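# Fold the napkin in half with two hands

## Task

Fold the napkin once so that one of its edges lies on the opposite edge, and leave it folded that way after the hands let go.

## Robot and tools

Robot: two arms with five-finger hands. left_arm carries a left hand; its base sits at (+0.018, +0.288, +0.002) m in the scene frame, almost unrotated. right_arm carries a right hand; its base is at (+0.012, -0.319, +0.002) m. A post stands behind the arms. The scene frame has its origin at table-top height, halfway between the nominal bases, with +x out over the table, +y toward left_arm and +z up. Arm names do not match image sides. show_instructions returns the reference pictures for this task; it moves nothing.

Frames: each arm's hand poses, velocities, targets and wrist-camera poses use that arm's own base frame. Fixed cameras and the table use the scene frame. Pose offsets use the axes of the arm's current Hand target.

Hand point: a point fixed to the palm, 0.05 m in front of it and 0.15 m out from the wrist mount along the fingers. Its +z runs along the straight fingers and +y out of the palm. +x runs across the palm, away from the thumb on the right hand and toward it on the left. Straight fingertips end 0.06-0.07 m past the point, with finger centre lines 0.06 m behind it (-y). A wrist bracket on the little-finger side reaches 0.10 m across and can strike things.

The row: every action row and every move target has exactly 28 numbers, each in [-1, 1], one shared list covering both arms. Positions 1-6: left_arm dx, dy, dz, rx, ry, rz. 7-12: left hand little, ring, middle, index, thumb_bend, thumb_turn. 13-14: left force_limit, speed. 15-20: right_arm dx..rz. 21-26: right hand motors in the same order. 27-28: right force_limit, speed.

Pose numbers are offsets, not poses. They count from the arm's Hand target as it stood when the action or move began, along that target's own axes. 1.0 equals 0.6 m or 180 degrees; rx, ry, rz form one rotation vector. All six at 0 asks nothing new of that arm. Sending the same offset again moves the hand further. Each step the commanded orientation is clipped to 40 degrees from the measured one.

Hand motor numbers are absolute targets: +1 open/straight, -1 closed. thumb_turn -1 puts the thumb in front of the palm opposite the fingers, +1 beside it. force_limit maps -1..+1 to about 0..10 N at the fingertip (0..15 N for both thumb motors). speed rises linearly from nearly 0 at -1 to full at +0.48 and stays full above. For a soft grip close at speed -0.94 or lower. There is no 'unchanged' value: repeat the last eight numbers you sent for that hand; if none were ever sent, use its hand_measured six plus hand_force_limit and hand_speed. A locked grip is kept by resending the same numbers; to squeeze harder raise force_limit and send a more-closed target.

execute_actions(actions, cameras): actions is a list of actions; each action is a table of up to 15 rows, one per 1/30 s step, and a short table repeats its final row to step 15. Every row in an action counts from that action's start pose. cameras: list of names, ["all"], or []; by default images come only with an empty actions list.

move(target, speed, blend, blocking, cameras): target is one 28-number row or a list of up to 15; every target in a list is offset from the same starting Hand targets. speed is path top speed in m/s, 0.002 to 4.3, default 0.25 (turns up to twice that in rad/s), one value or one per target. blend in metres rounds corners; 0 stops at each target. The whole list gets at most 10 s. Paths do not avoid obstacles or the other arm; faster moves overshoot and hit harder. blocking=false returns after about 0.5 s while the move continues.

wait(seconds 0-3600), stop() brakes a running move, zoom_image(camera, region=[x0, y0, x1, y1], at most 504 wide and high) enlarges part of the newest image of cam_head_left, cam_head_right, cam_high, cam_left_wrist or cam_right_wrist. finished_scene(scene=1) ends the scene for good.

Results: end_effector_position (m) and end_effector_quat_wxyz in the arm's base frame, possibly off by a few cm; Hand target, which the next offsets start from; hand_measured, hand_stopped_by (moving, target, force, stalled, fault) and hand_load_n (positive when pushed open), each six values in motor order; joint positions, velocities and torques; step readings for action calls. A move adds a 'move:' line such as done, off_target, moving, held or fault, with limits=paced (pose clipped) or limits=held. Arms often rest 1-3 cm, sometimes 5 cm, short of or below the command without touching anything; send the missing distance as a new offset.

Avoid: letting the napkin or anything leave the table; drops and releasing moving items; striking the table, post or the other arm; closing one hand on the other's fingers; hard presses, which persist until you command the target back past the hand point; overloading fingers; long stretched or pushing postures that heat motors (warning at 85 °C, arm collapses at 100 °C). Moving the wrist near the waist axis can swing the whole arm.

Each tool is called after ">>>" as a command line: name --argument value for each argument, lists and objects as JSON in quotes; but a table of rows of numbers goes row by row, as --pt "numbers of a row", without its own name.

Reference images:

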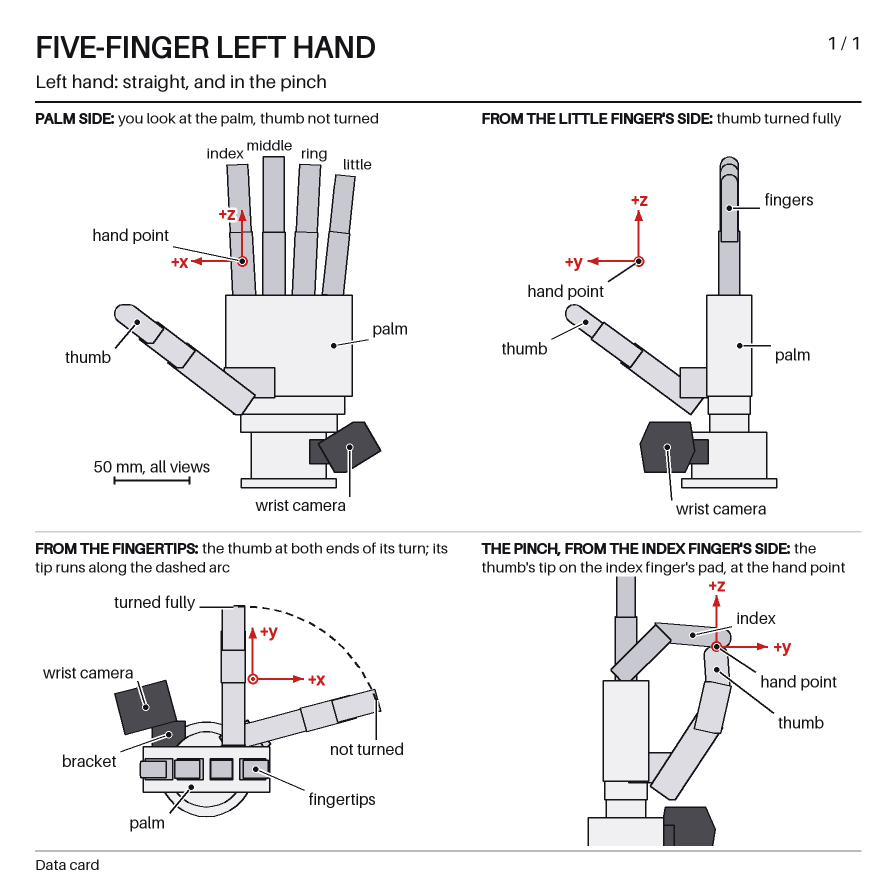

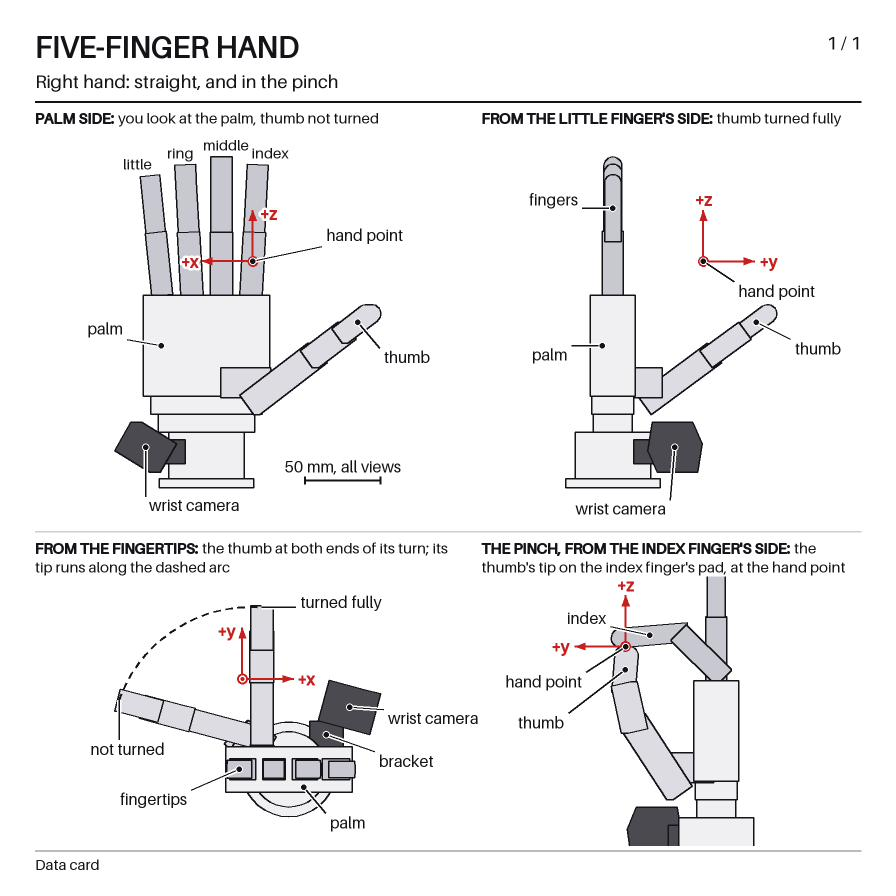

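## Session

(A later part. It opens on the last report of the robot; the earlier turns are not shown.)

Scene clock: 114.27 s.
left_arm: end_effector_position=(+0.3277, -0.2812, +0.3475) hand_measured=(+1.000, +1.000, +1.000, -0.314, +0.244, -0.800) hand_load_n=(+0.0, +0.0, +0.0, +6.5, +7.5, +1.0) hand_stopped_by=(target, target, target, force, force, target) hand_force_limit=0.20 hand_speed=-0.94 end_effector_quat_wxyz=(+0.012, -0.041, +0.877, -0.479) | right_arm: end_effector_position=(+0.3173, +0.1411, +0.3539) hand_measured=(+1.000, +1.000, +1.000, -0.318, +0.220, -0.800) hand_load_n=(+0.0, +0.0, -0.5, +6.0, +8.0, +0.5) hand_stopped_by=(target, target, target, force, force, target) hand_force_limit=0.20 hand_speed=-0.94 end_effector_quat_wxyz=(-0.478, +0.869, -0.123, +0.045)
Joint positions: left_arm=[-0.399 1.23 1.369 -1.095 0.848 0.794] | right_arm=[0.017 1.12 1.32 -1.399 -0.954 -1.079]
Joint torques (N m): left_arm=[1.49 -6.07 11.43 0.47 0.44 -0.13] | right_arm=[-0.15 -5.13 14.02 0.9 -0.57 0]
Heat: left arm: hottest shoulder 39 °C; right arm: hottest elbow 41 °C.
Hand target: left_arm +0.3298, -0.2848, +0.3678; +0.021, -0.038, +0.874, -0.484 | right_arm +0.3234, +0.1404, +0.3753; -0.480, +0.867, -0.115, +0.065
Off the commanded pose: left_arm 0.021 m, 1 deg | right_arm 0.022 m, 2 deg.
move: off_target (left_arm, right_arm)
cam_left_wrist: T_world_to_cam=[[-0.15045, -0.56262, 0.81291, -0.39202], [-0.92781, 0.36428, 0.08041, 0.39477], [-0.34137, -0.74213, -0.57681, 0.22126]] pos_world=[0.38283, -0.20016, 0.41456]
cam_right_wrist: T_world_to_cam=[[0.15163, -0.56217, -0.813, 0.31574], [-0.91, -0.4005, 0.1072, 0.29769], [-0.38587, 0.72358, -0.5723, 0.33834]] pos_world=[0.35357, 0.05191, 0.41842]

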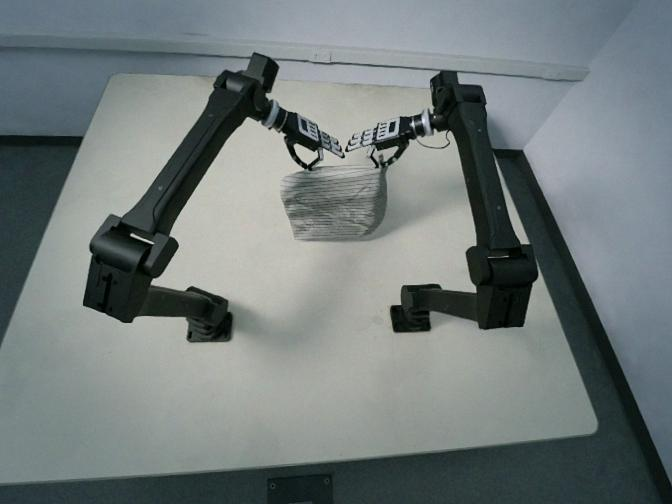

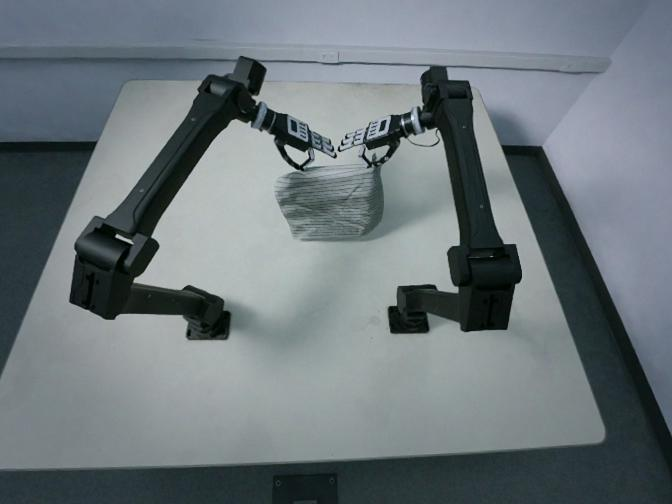

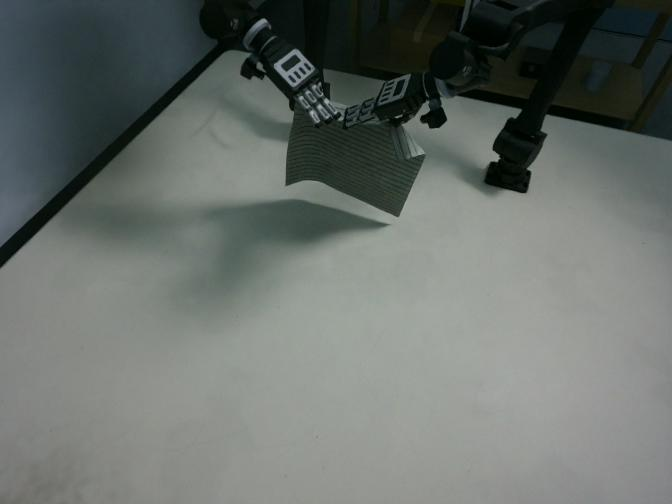

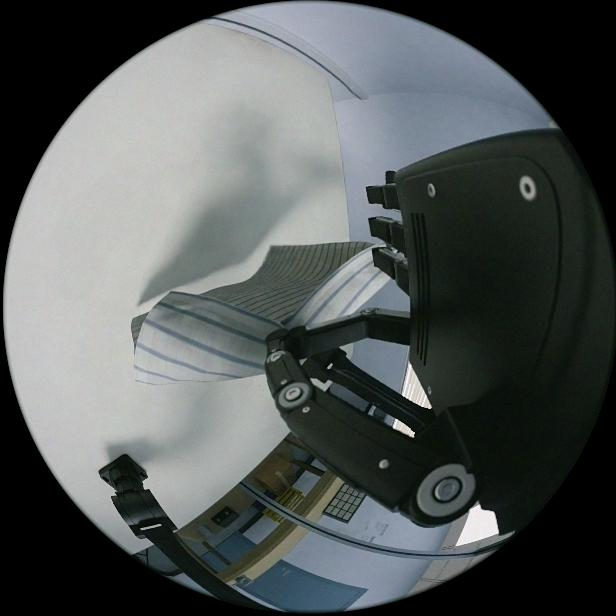

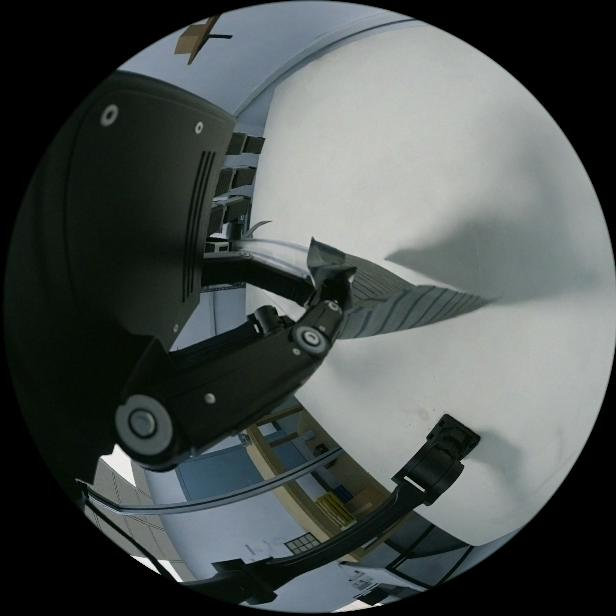

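>>> move --pt "0.1095 0.0517 0.0210 0 0 0 1 1 1 -0.35 0.2 -0.8 0.2 -0.94 -0.1272 0.0732 0.0057 0 0 0 1 1 1 -0.35 0.18 -0.8 0.2 -0.94" --pt "-0.0913 0.1165 0.0587 0 0 0 1 1 1 -0.35 0.2 -0.8 0.2 -0.94 0.0580 0.1105 0.0873 0 0 0 1 1 1 -0.35 0.18 -0.8 0.2 -0.94" --pt "-0.3003 0.2853 0.1658 0 0 0 1 1 1 -0.35 0.2 -0.8 0.2 -0.94 0.2592 0.2515 0.2390 0 0 0 1 1 1 -0.35 0.18 -0.8 0.2 -0.94" --pt "-0.4755 0.4020 0.2470 0 0 0 1 1 1 -0.35 0.2 -0.8 0.2 -0.94 0.4282 0.3477 0.3527 0 0 0 1 1 1 -0.35 0.18 -0.8 0.2 -0.94" --speed 0.1 --blend 0.02 --cameras '["all"]'

>>> zoom_image --camera "cam_high" --region '[200, 130, 500, 370]'

>>> zoom_image --camera "cam_head_right" --region '[200, 120, 440, 300]'

Scene clock: 121.97 s.
left_arm: end_effector_position=(+0.5932, -0.2613, +0.0749) hand_measured=(+1.000, +1.000, +1.000, -0.314, +0.244, -0.800) hand_load_n=(+0.0, +0.0, +0.0, +6.5, +7.0, +1.0) hand_stopped_by=(target, target, target, force, force, target) hand_force_limit=0.20 hand_speed=-0.94 end_effector_quat_wxyz=(-0.001, -0.049, +0.876, -0.480) | right_arm: end_effector_position=(+0.5644, +0.1454, +0.0698) hand_measured=(+1.000, +1.000, +1.000, -0.318, +0.220, -0.800) hand_load_n=(+0.0, +0.0, +0.0, +6.0, +8.0, +0.5) hand_stopped_by=(target, target, target, force, force, target) hand_force_limit=0.20 hand_speed=-0.94 end_effector_quat_wxyz=(-0.476, +0.869, -0.128, +0.034)
Joint positions: left_arm=[-0.202 2.033 1.653 -0.816 0.953 1.063] | right_arm=[0.017 1.892 1.416 -0.75 -0.955 -1.081]
Joint torques (N m): left_arm=[2.9 -14.33 10.59 0.91 0.67 0.11] | right_arm=[-0.91 -14.97 13.08 1.65 -0.7 -0.13]
Heat: left arm: hottest elbow 40 °C; right arm: hottest elbow 41 °C.
Hand target: left_arm +0.6142, -0.2581, +0.0852; +0.021, -0.037, +0.874, -0.484 | right_arm +0.5898, +0.1394, +0.0865; -0.480, +0.867, -0.115, +0.064
Off the commanded pose: left_arm 0.023 m, 3 deg | right_arm 0.031 m, 4 deg.
move: off_target (left_arm, right_arm)
cam_left_wrist: T_world_to_cam=[[-0.12555, -0.55994, 0.81896, -0.13385], [-0.92517, 0.36413, 0.10713, 0.65228], [-0.3582, -0.74423, -0.56376, 0.17792]] pos_world=[0.6504, -0.18005, 0.14004]
cam_right_wrist: T_world_to_cam=[[0.13185, -0.56208, -0.8165, 0.06102], [-0.90656, -0.40156, 0.13004, 0.55135], [-0.40096, 0.72306, -0.56251, 0.2759]] pos_world=[0.60241, 0.05621, 0.13332]

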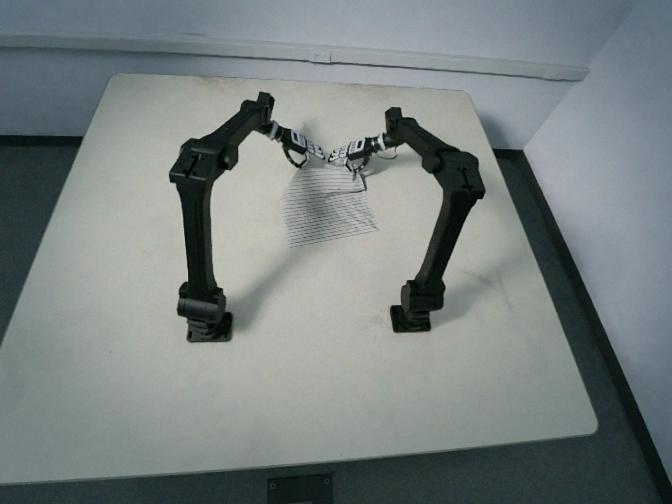

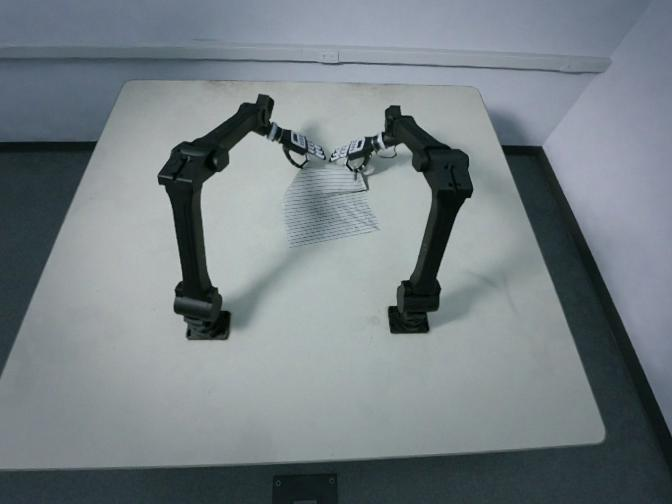

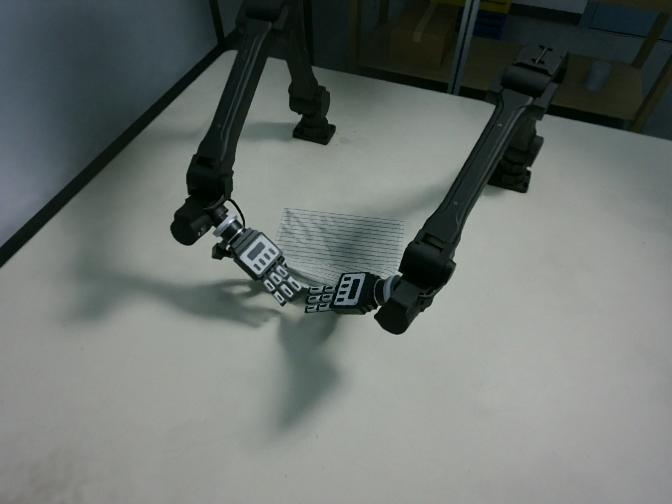

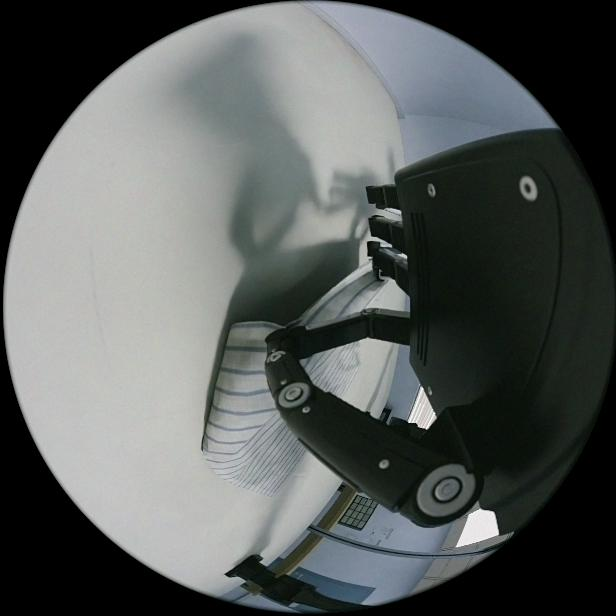

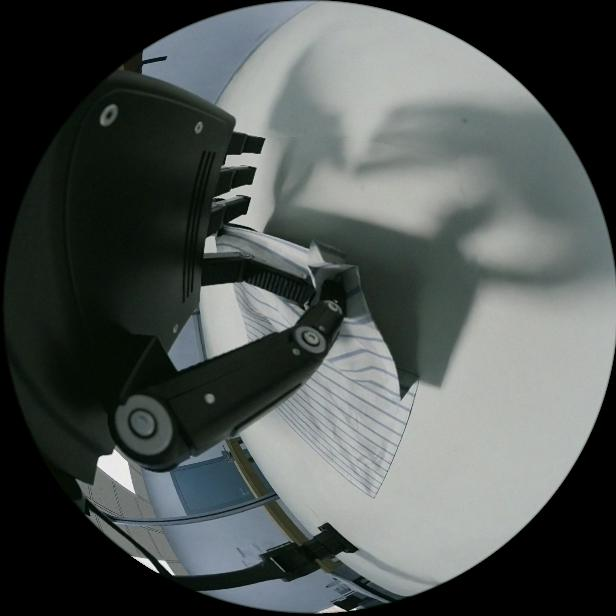

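Scaled by 1.680 from the camera's image (finer frame: 960x720).

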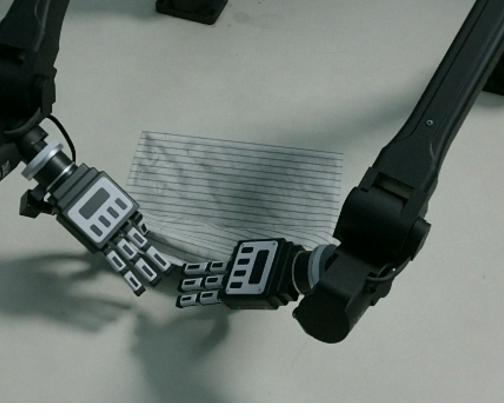

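Scaled by 2.100 from the camera's image (finer frame: 960x720).

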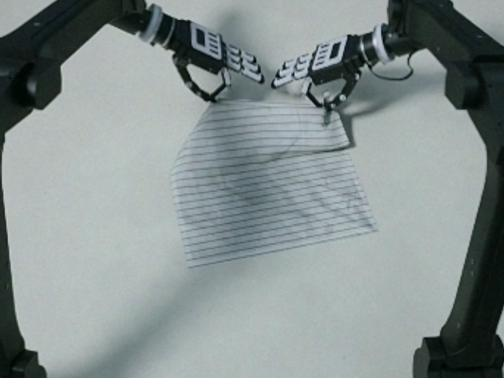

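>>> move --target '[0.0762,0.0583,0.0483,0,0,0,1,1,1,-0.35,0.2,-0.8,0.2,-0.94, -0.0483,0.0705,0.0288,0,0,0,1,1,1,-0.35,0.18,-0.8,0.2,-0.94]' --speed 0.08 --cameras '["cam_high","cam_left_wrist","cam_right_wrist","cam_head_right"]'

>>> zoom_image --camera "cam_left_wrist" --region '[160, 250, 400, 490]'

>>> zoom_image --camera "cam_right_wrist" --region '[220, 220, 460, 460]'

Scene clock: 123.97 s.
left_arm: end_effector_position=(+0.5676, -0.2664, +0.0329) hand_measured=(+1.000, +1.000, +1.000, -0.314, +0.244, -0.800) hand_load_n=(+0.0, +0.0, +0.0, +6.5, +7.5, +1.0) hand_stopped_by=(target, target, target, force, force, target) hand_force_limit=0.20 hand_speed=-0.94 end_effector_quat_wxyz=(+0.013, -0.038, +0.875, -0.483) | right_arm: end_effector_position=(+0.5565, +0.1453, +0.0400) hand_measured=(+1.000, +1.000, +1.000, -0.318, +0.220, -0.800) hand_load_n=(+0.0, +0.0, +0.0, +6.0, +8.0, +0.5) hand_stopped_by=(target, target, target, force, force, target) hand_force_limit=0.20 hand_speed=-0.94 end_effector_quat_wxyz=(-0.480, +0.868, -0.117, +0.054)
Joint positions: left_arm=[-0.219 2.006 1.483 -0.621 0.945 1.044] | right_arm=[0.017 1.892 1.322 -0.611 -0.955 -1.081]
Joint torques (N m): left_arm=[1.73 -15.68 6.65 1.43 0.5 -0.22] | right_arm=[-1.14 -14.92 7.97 1.77 -0.69 -0.11]
Heat: left arm: hottest elbow 40 °C; right arm: hottest elbow 41 °C.
Hand target: left_arm +0.5691, -0.2680, +0.0400; +0.021, -0.038, +0.874, -0.484 | right_arm +0.5599, +0.1394, +0.0414; -0.480, +0.867, -0.115, +0.064
Off the commanded pose: left_arm 0.008 m, 1 deg | right_arm 0.007 m, 1 deg.
move: done
cam_left_wrist: T_world_to_cam=[[-0.15672, -0.55519, 0.81682, -0.08653], [-0.92685, 0.36834, 0.07253, 0.63811], [-0.34114, -0.74571, -0.57231, 0.13148]] pos_world=[0.62273, -0.18504, 0.09964]
cam_right_wrist: T_world_to_cam=[[0.16861, -0.56113, -0.81037, 0.01677], [-0.91134, -0.40199, 0.08874, 0.55239], [-0.37555, 0.72356, -0.57916, 0.24249]] pos_world=[0.59165, 0.05601, 0.10501]
Images, in order (width x height): cam_head_right 672x504, cam_high 672x504, cam_left_wrist 616x616, cam_right_wrist 616x616.

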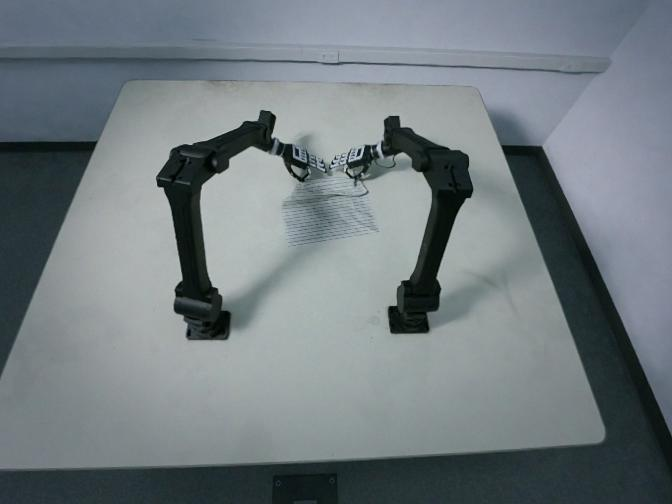

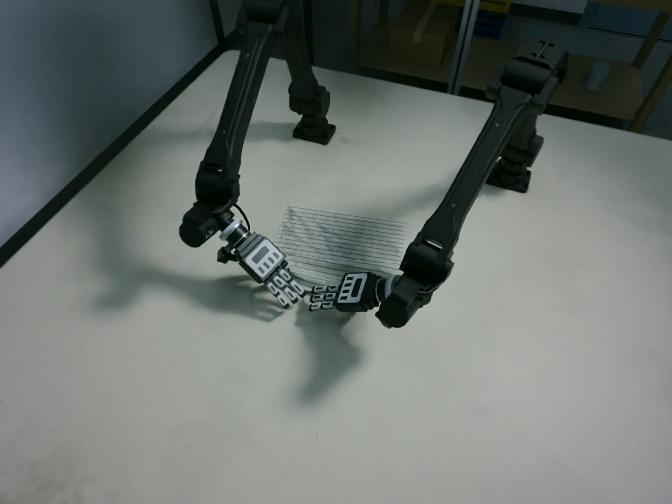

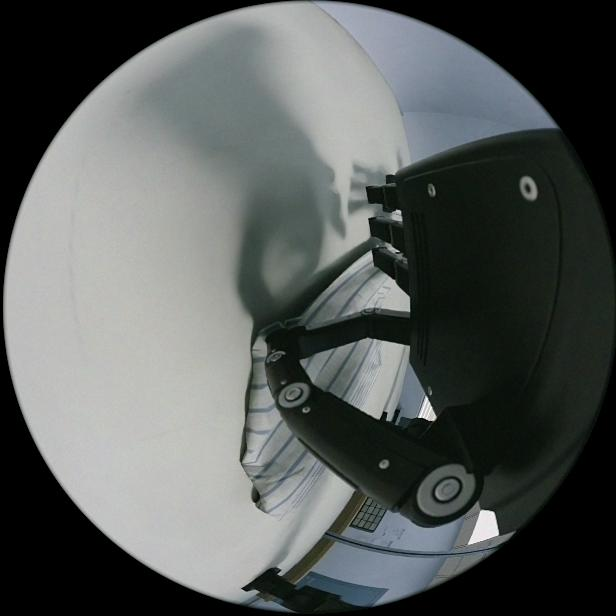

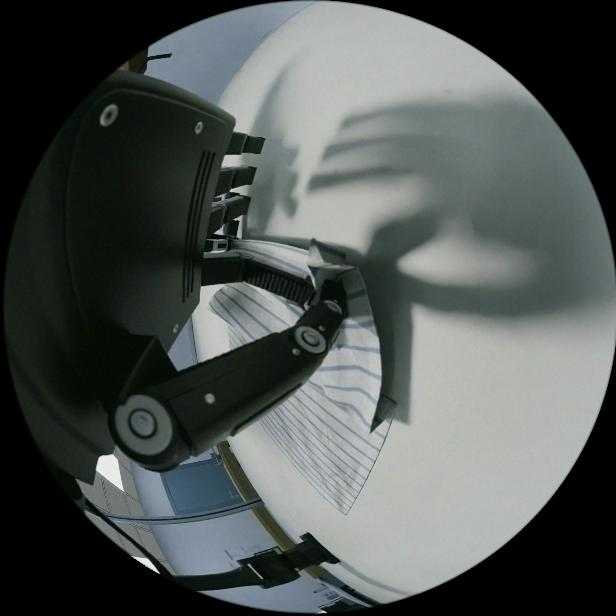

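Scaled by 2.100 from the camera's image (finer frame: 880x880).

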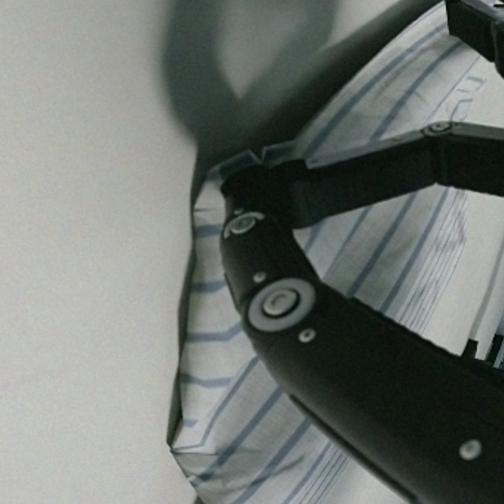

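Scaled by 2.100 from the camera's image (finer frame: 880x880).

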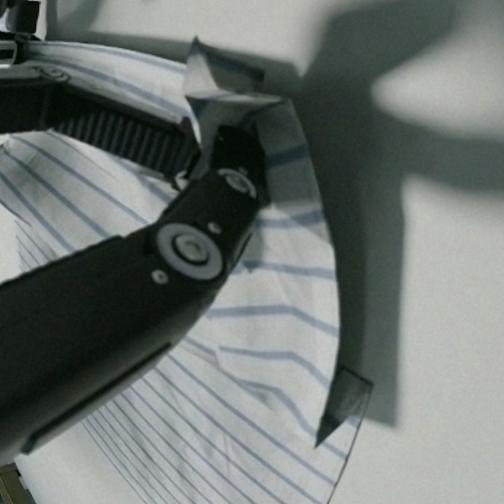

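>>> move --pt "0 0 0 0 0 0 1 1 1 0.3 0.6 -0.8 0.2 -0.6 0 0.01 0.006 0 0 0 1 1 1 0.3 0.6 -0.8 0.2 -0.6" --pt "0 -0.1 -0.0625 0 0 0 1 1 1 0.3 0.6 -0.8 0.2 -0.6 0 -0.1 -0.0625 0 0 0 1 1 1 0.3 0.6 -0.8 0.2 -0.6" --speed 0.08 --cameras '["all"]'

>>> zoom_image --camera "cam_left_wrist" --region '[160, 250, 400, 490]'

>>> zoom_image --camera "cam_right_wrist" --region '[220, 220, 460, 460]'

>>> zoom_image --camera "cam_high" --region '[240, 180, 440, 330]'

Scene clock: 134.77 s.
left_arm: end_effector_position=(+0.5570, -0.2638, +0.0901) hand_measured=(+1.000, +1.000, +1.000, +0.300, +0.600, -0.800) hand_load_n=(+0.0, +0.0, +0.0, +0.0, +0.0, +0.0) hand_stopped_by=(target, target, target, target, target, target) hand_force_limit=0.20 hand_speed=-0.60 end_effector_quat_wxyz=(+0.009, -0.042, +0.876, -0.481) | right_arm: end_effector_position=(+0.5398, +0.1450, +0.0882) hand_measured=(+1.000, +1.000, +1.000, +0.300, +0.600, -0.800) hand_load_n=(+0.0, +0.0, +0.0, +0.0, +0.0, +0.0) hand_stopped_by=(target, target, target, target, target, target) hand_force_limit=0.20 hand_speed=-0.60 end_effector_quat_wxyz=(-0.477, +0.869, -0.126, +0.038)
Joint positions: left_arm=[-0.219 1.918 1.51 -0.747 0.943 1.041] | right_arm=[0.017 1.809 1.346 -0.754 -0.955 -1.082]
Joint torques (N m): left_arm=[1.9 -14.51 10.29 0.31 0.57 -0.17] | right_arm=[-0.38 -14.51 12.93 0.9 -0.63 -0.11]
Heat: left arm: hottest elbow 40 °C; right arm: hottest elbow 40 °C.
Hand target: left_arm +0.5692, -0.2680, +0.1110; +0.022, -0.037, +0.874, -0.484 | right_arm +0.5598, +0.1395, +0.1122; -0.480, +0.867, -0.115, +0.064
Off the commanded pose: left_arm 0.024 m, 2 deg | right_arm 0.032 m, 3 deg.
move: off_target (left_arm, right_arm)
cam_left_wrist: T_world_to_cam=[[-0.14635, -0.55885, 0.81625, -0.14012], [-0.92676, 0.36603, 0.08444, 0.62147], [-0.34596, -0.74412, -0.57149, 0.16562]] pos_world=[0.61275, -0.18255, 0.15655]
cam_right_wrist: T_world_to_cam=[[0.13995, -0.56175, -0.81539, 0.07451], [-0.90735, -0.40243, 0.12151, 0.5278], [-0.39639, 0.72284, -0.56602, 0.27454]] pos_world=[0.5773, 0.05581, 0.15202]

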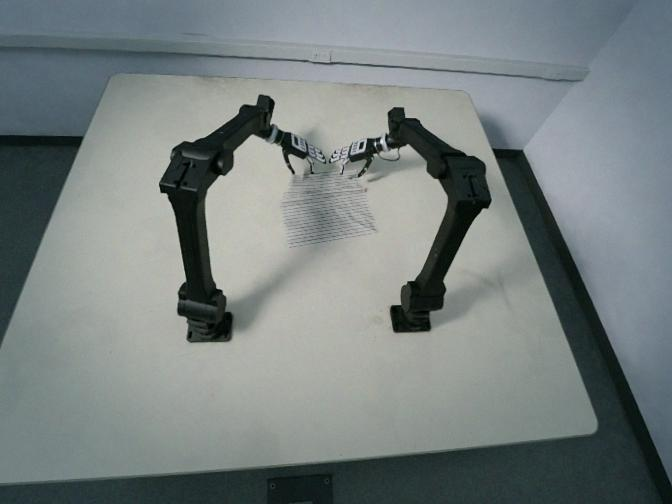

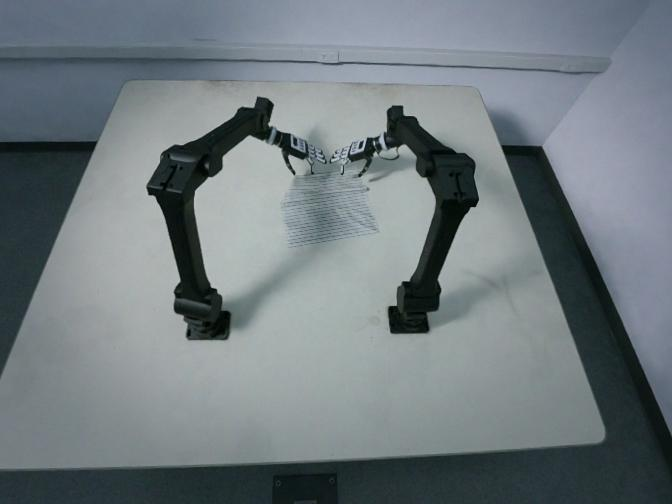

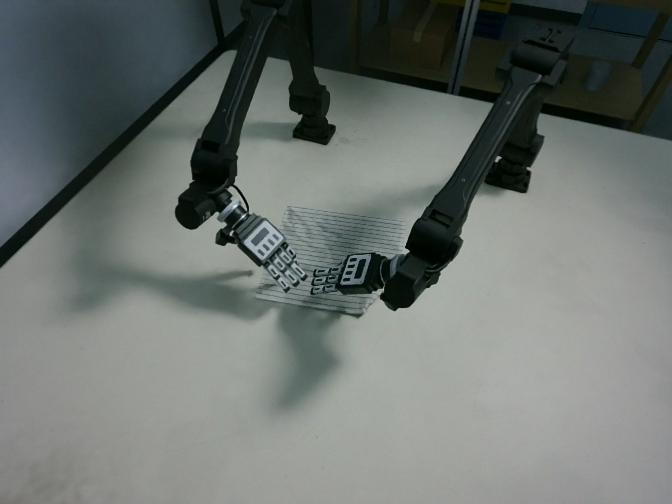

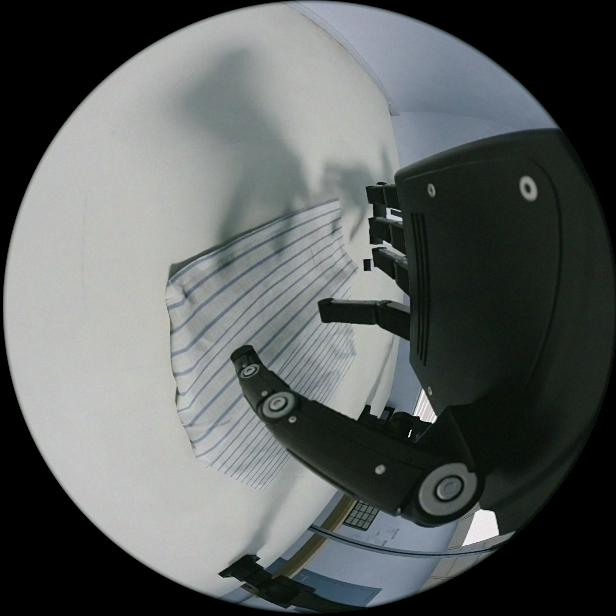

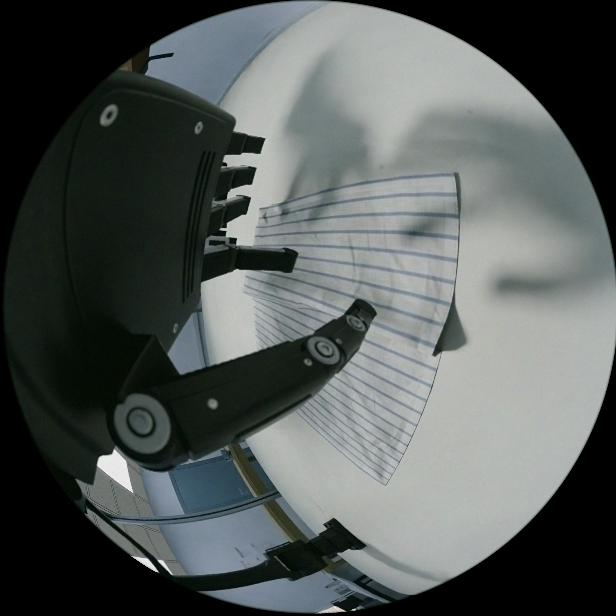

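Scaled by 2.100 from the camera's image (finer frame: 880x880).

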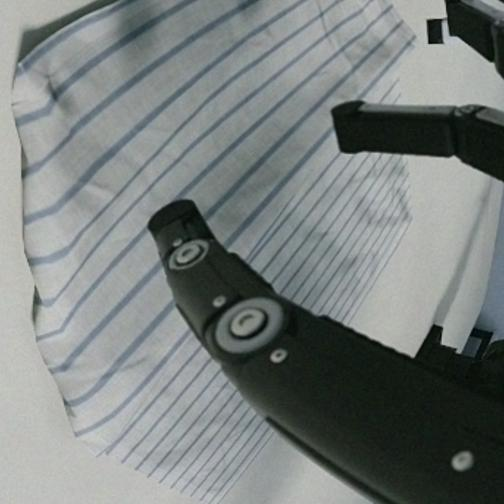

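Scaled by 2.100 from the camera's image (finer frame: 880x880).

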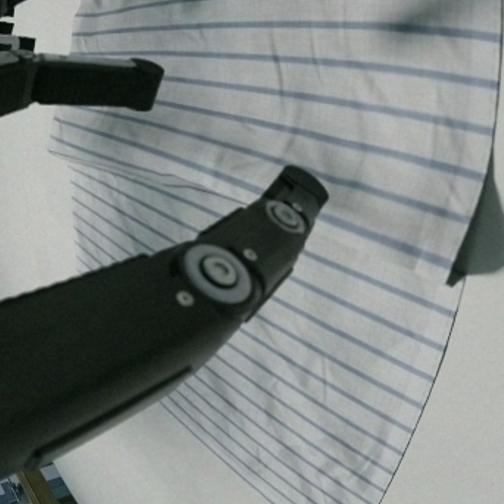

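Scaled by 2.520 from the camera's image (finer frame: 960x720).

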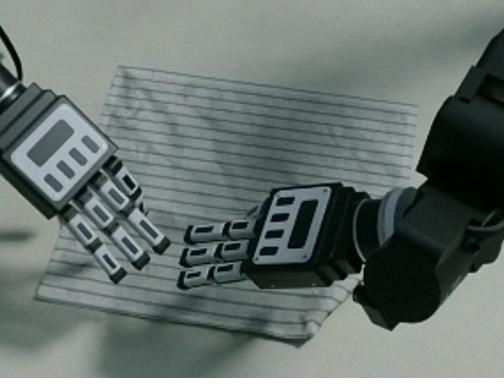

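>>> move --target '[-0.0117,-0.0145,-0.1657,0,0,0,1,1,1,0.1,0.5,-0.8,0.2,-0.6, 0.0345,-0.0165,-0.1622,0,0,0,1,1,1,0.1,0.5,-0.8,0.2,-0.6]' --speed 0.15 --cameras '["all"]'

>>> zoom_image --camera "cam_left_wrist" --region '[160, 170, 400, 410]'

>>> zoom_image --camera "cam_right_wrist" --region '[220, 150, 460, 390]'

>>> zoom_image --camera "cam_high" --region '[240, 180, 440, 330]'

>>> zoom_image --camera "cam_head_right" --region '[260, 150, 400, 255]'

Scene clock: 136.80 s.
left_arm: end_effector_position=(+0.5565, -0.1859, +0.1528) hand_measured=(+1.000, +1.000, +1.000, +0.100, +0.500, -0.800) hand_load_n=(-0.5, +0.0, +0.0, +0.0, +0.0, -0.5) hand_stopped_by=(target, target, target, target, target, target) hand_force_limit=0.20 hand_speed=-0.60 end_effector_quat_wxyz=(+0.004, -0.053, +0.875, -0.481) | right_arm: end_effector_position=(+0.5432, +0.0627, +0.1526) hand_measured=(+1.000, +1.000, +1.000, +0.100, +0.500, -0.800) hand_load_n=(+0.0, +0.0, +0.0, +0.5, +0.0, -0.5) hand_stopped_by=(target, target, target, target, target, target) hand_force_limit=0.20 hand_speed=-0.60 end_effector_quat_wxyz=(-0.479, +0.867, -0.129, +0.043)
Joint positions: left_arm=[-0.088 1.863 1.612 -1.079 0.985 1.233] | right_arm=[-0.134 1.794 1.514 -1.132 -0.995 -1.324]
Joint torques (N m): left_arm=[1.9 -13.39 10.74 0.05 0.81 0.08] | right_arm=[-0.09 -13.86 13.61 0.62 -0.89 -0.13]
Heat: left arm: hottest elbow 40 °C; right arm: hottest elbow 41 °C.
Hand target: left_arm +0.5692, -0.1879, +0.1709; +0.022, -0.038, +0.874, -0.484 | right_arm +0.5595, +0.0599, +0.1723; -0.480, +0.867, -0.114, +0.064
Off the commanded pose: left_arm 0.022 m, 3 deg | right_arm 0.026 m, 3 deg.
move: off_target (left_arm, right_arm)
cam_left_wrist: T_world_to_cam=[[-0.12244, -0.55995, 0.81943, -0.16184], [-0.93028, 0.35243, 0.10183, 0.58405], [-0.34581, -0.74984, -0.56406, 0.25688]] pos_world=[0.61235, -0.10384, 0.21804]
cam_right_wrist: T_world_to_cam=[[0.13914, -0.55992, -0.81678, 0.08102], [-0.91202, -0.39381, 0.11459, 0.49307], [-0.38582, 0.72898, -0.56545, 0.36563]] pos_world=[0.57948, -0.027, 0.21642]

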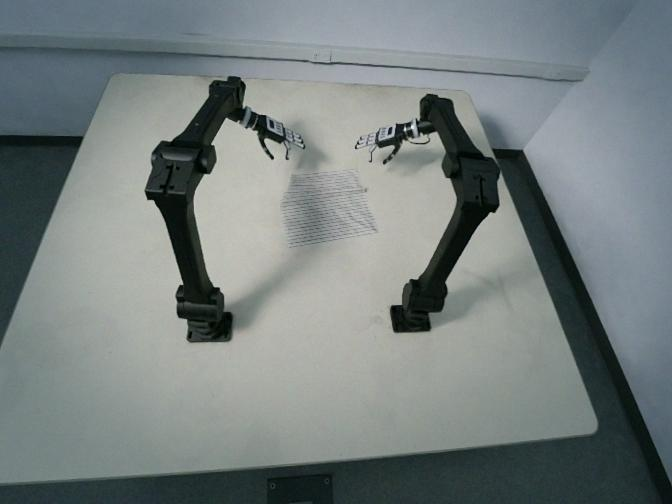

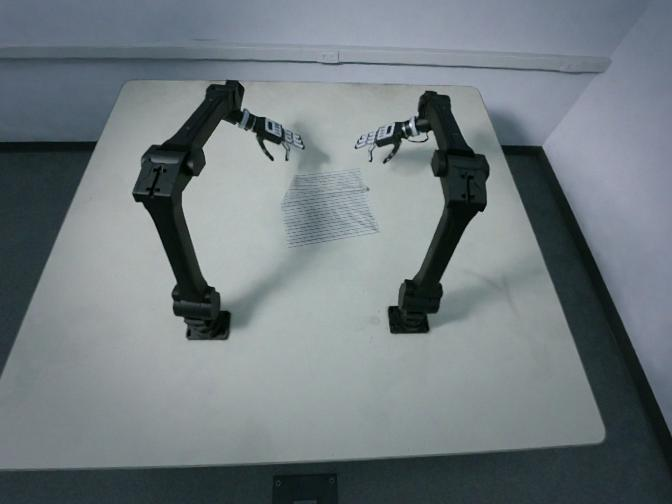

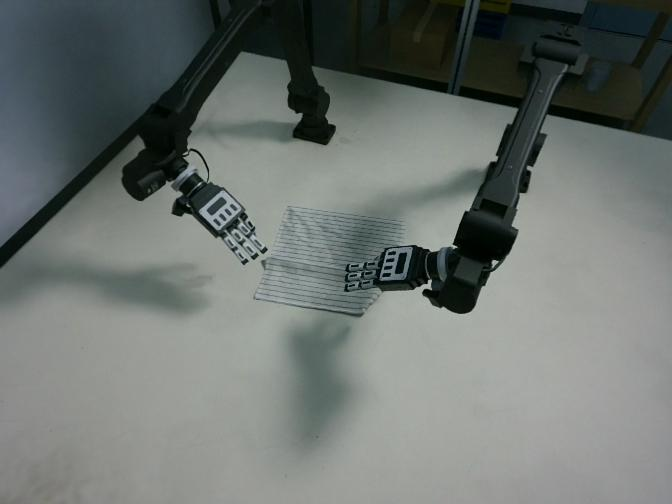

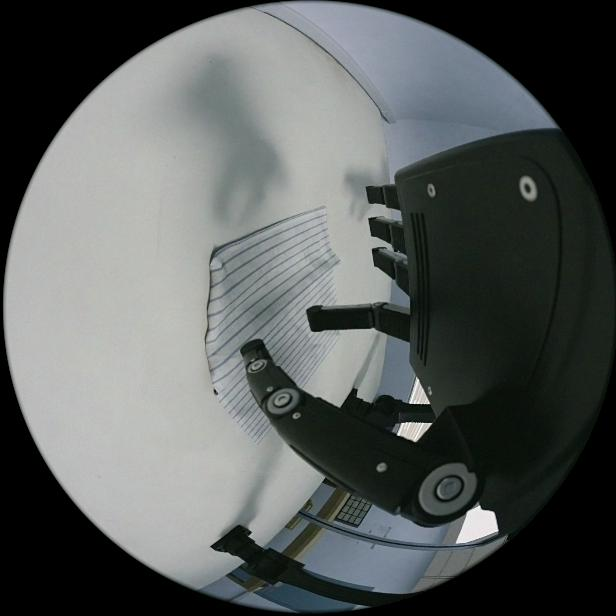

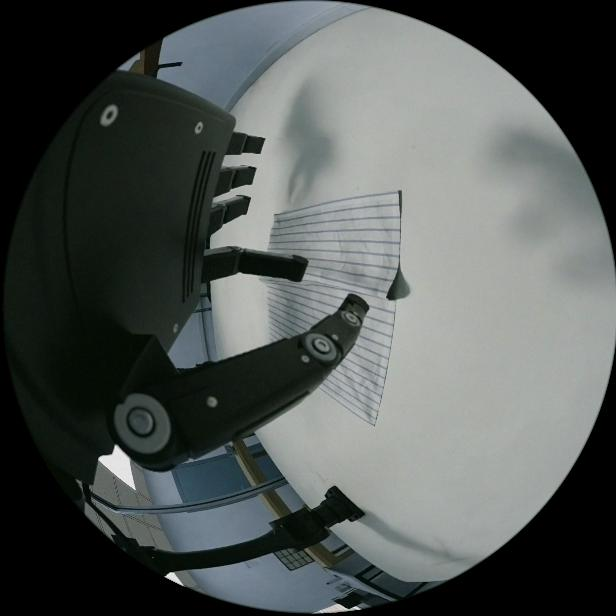

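Scaled by 2.100 from the camera's image (finer frame: 880x880).

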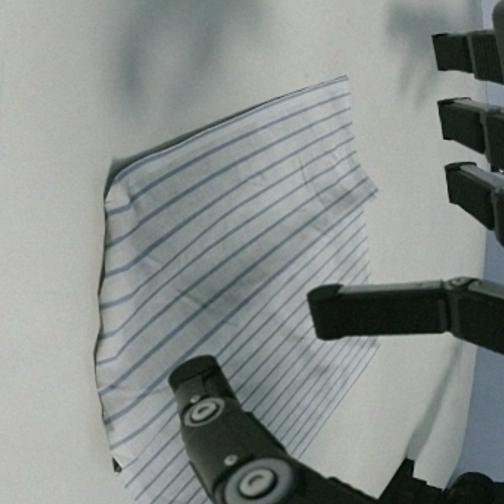

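Scaled by 2.100 from the camera's image (finer frame: 880x880).

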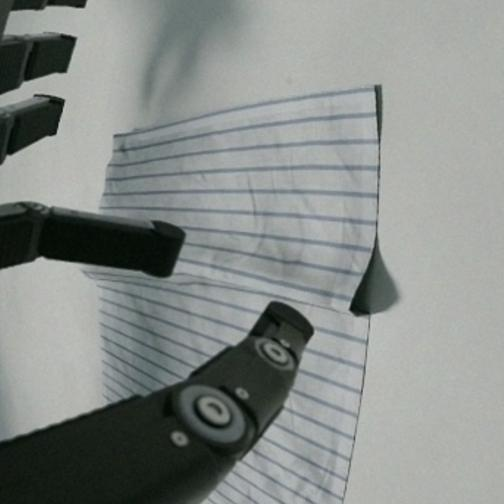

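Scaled by 2.520 from the camera's image (finer frame: 960x720).

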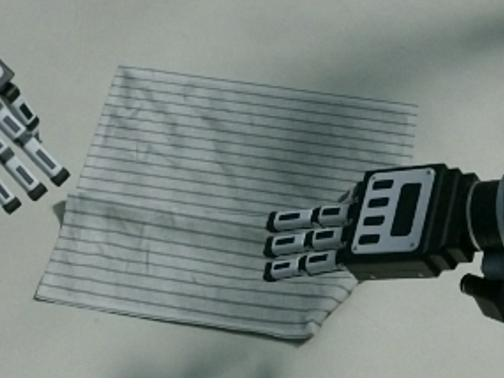

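Scaled by 3.600 from the camera's image (finer frame: 960x720).

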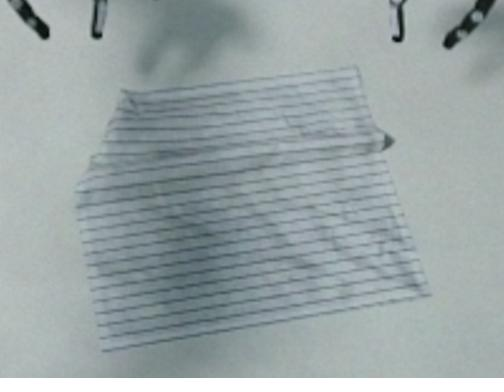

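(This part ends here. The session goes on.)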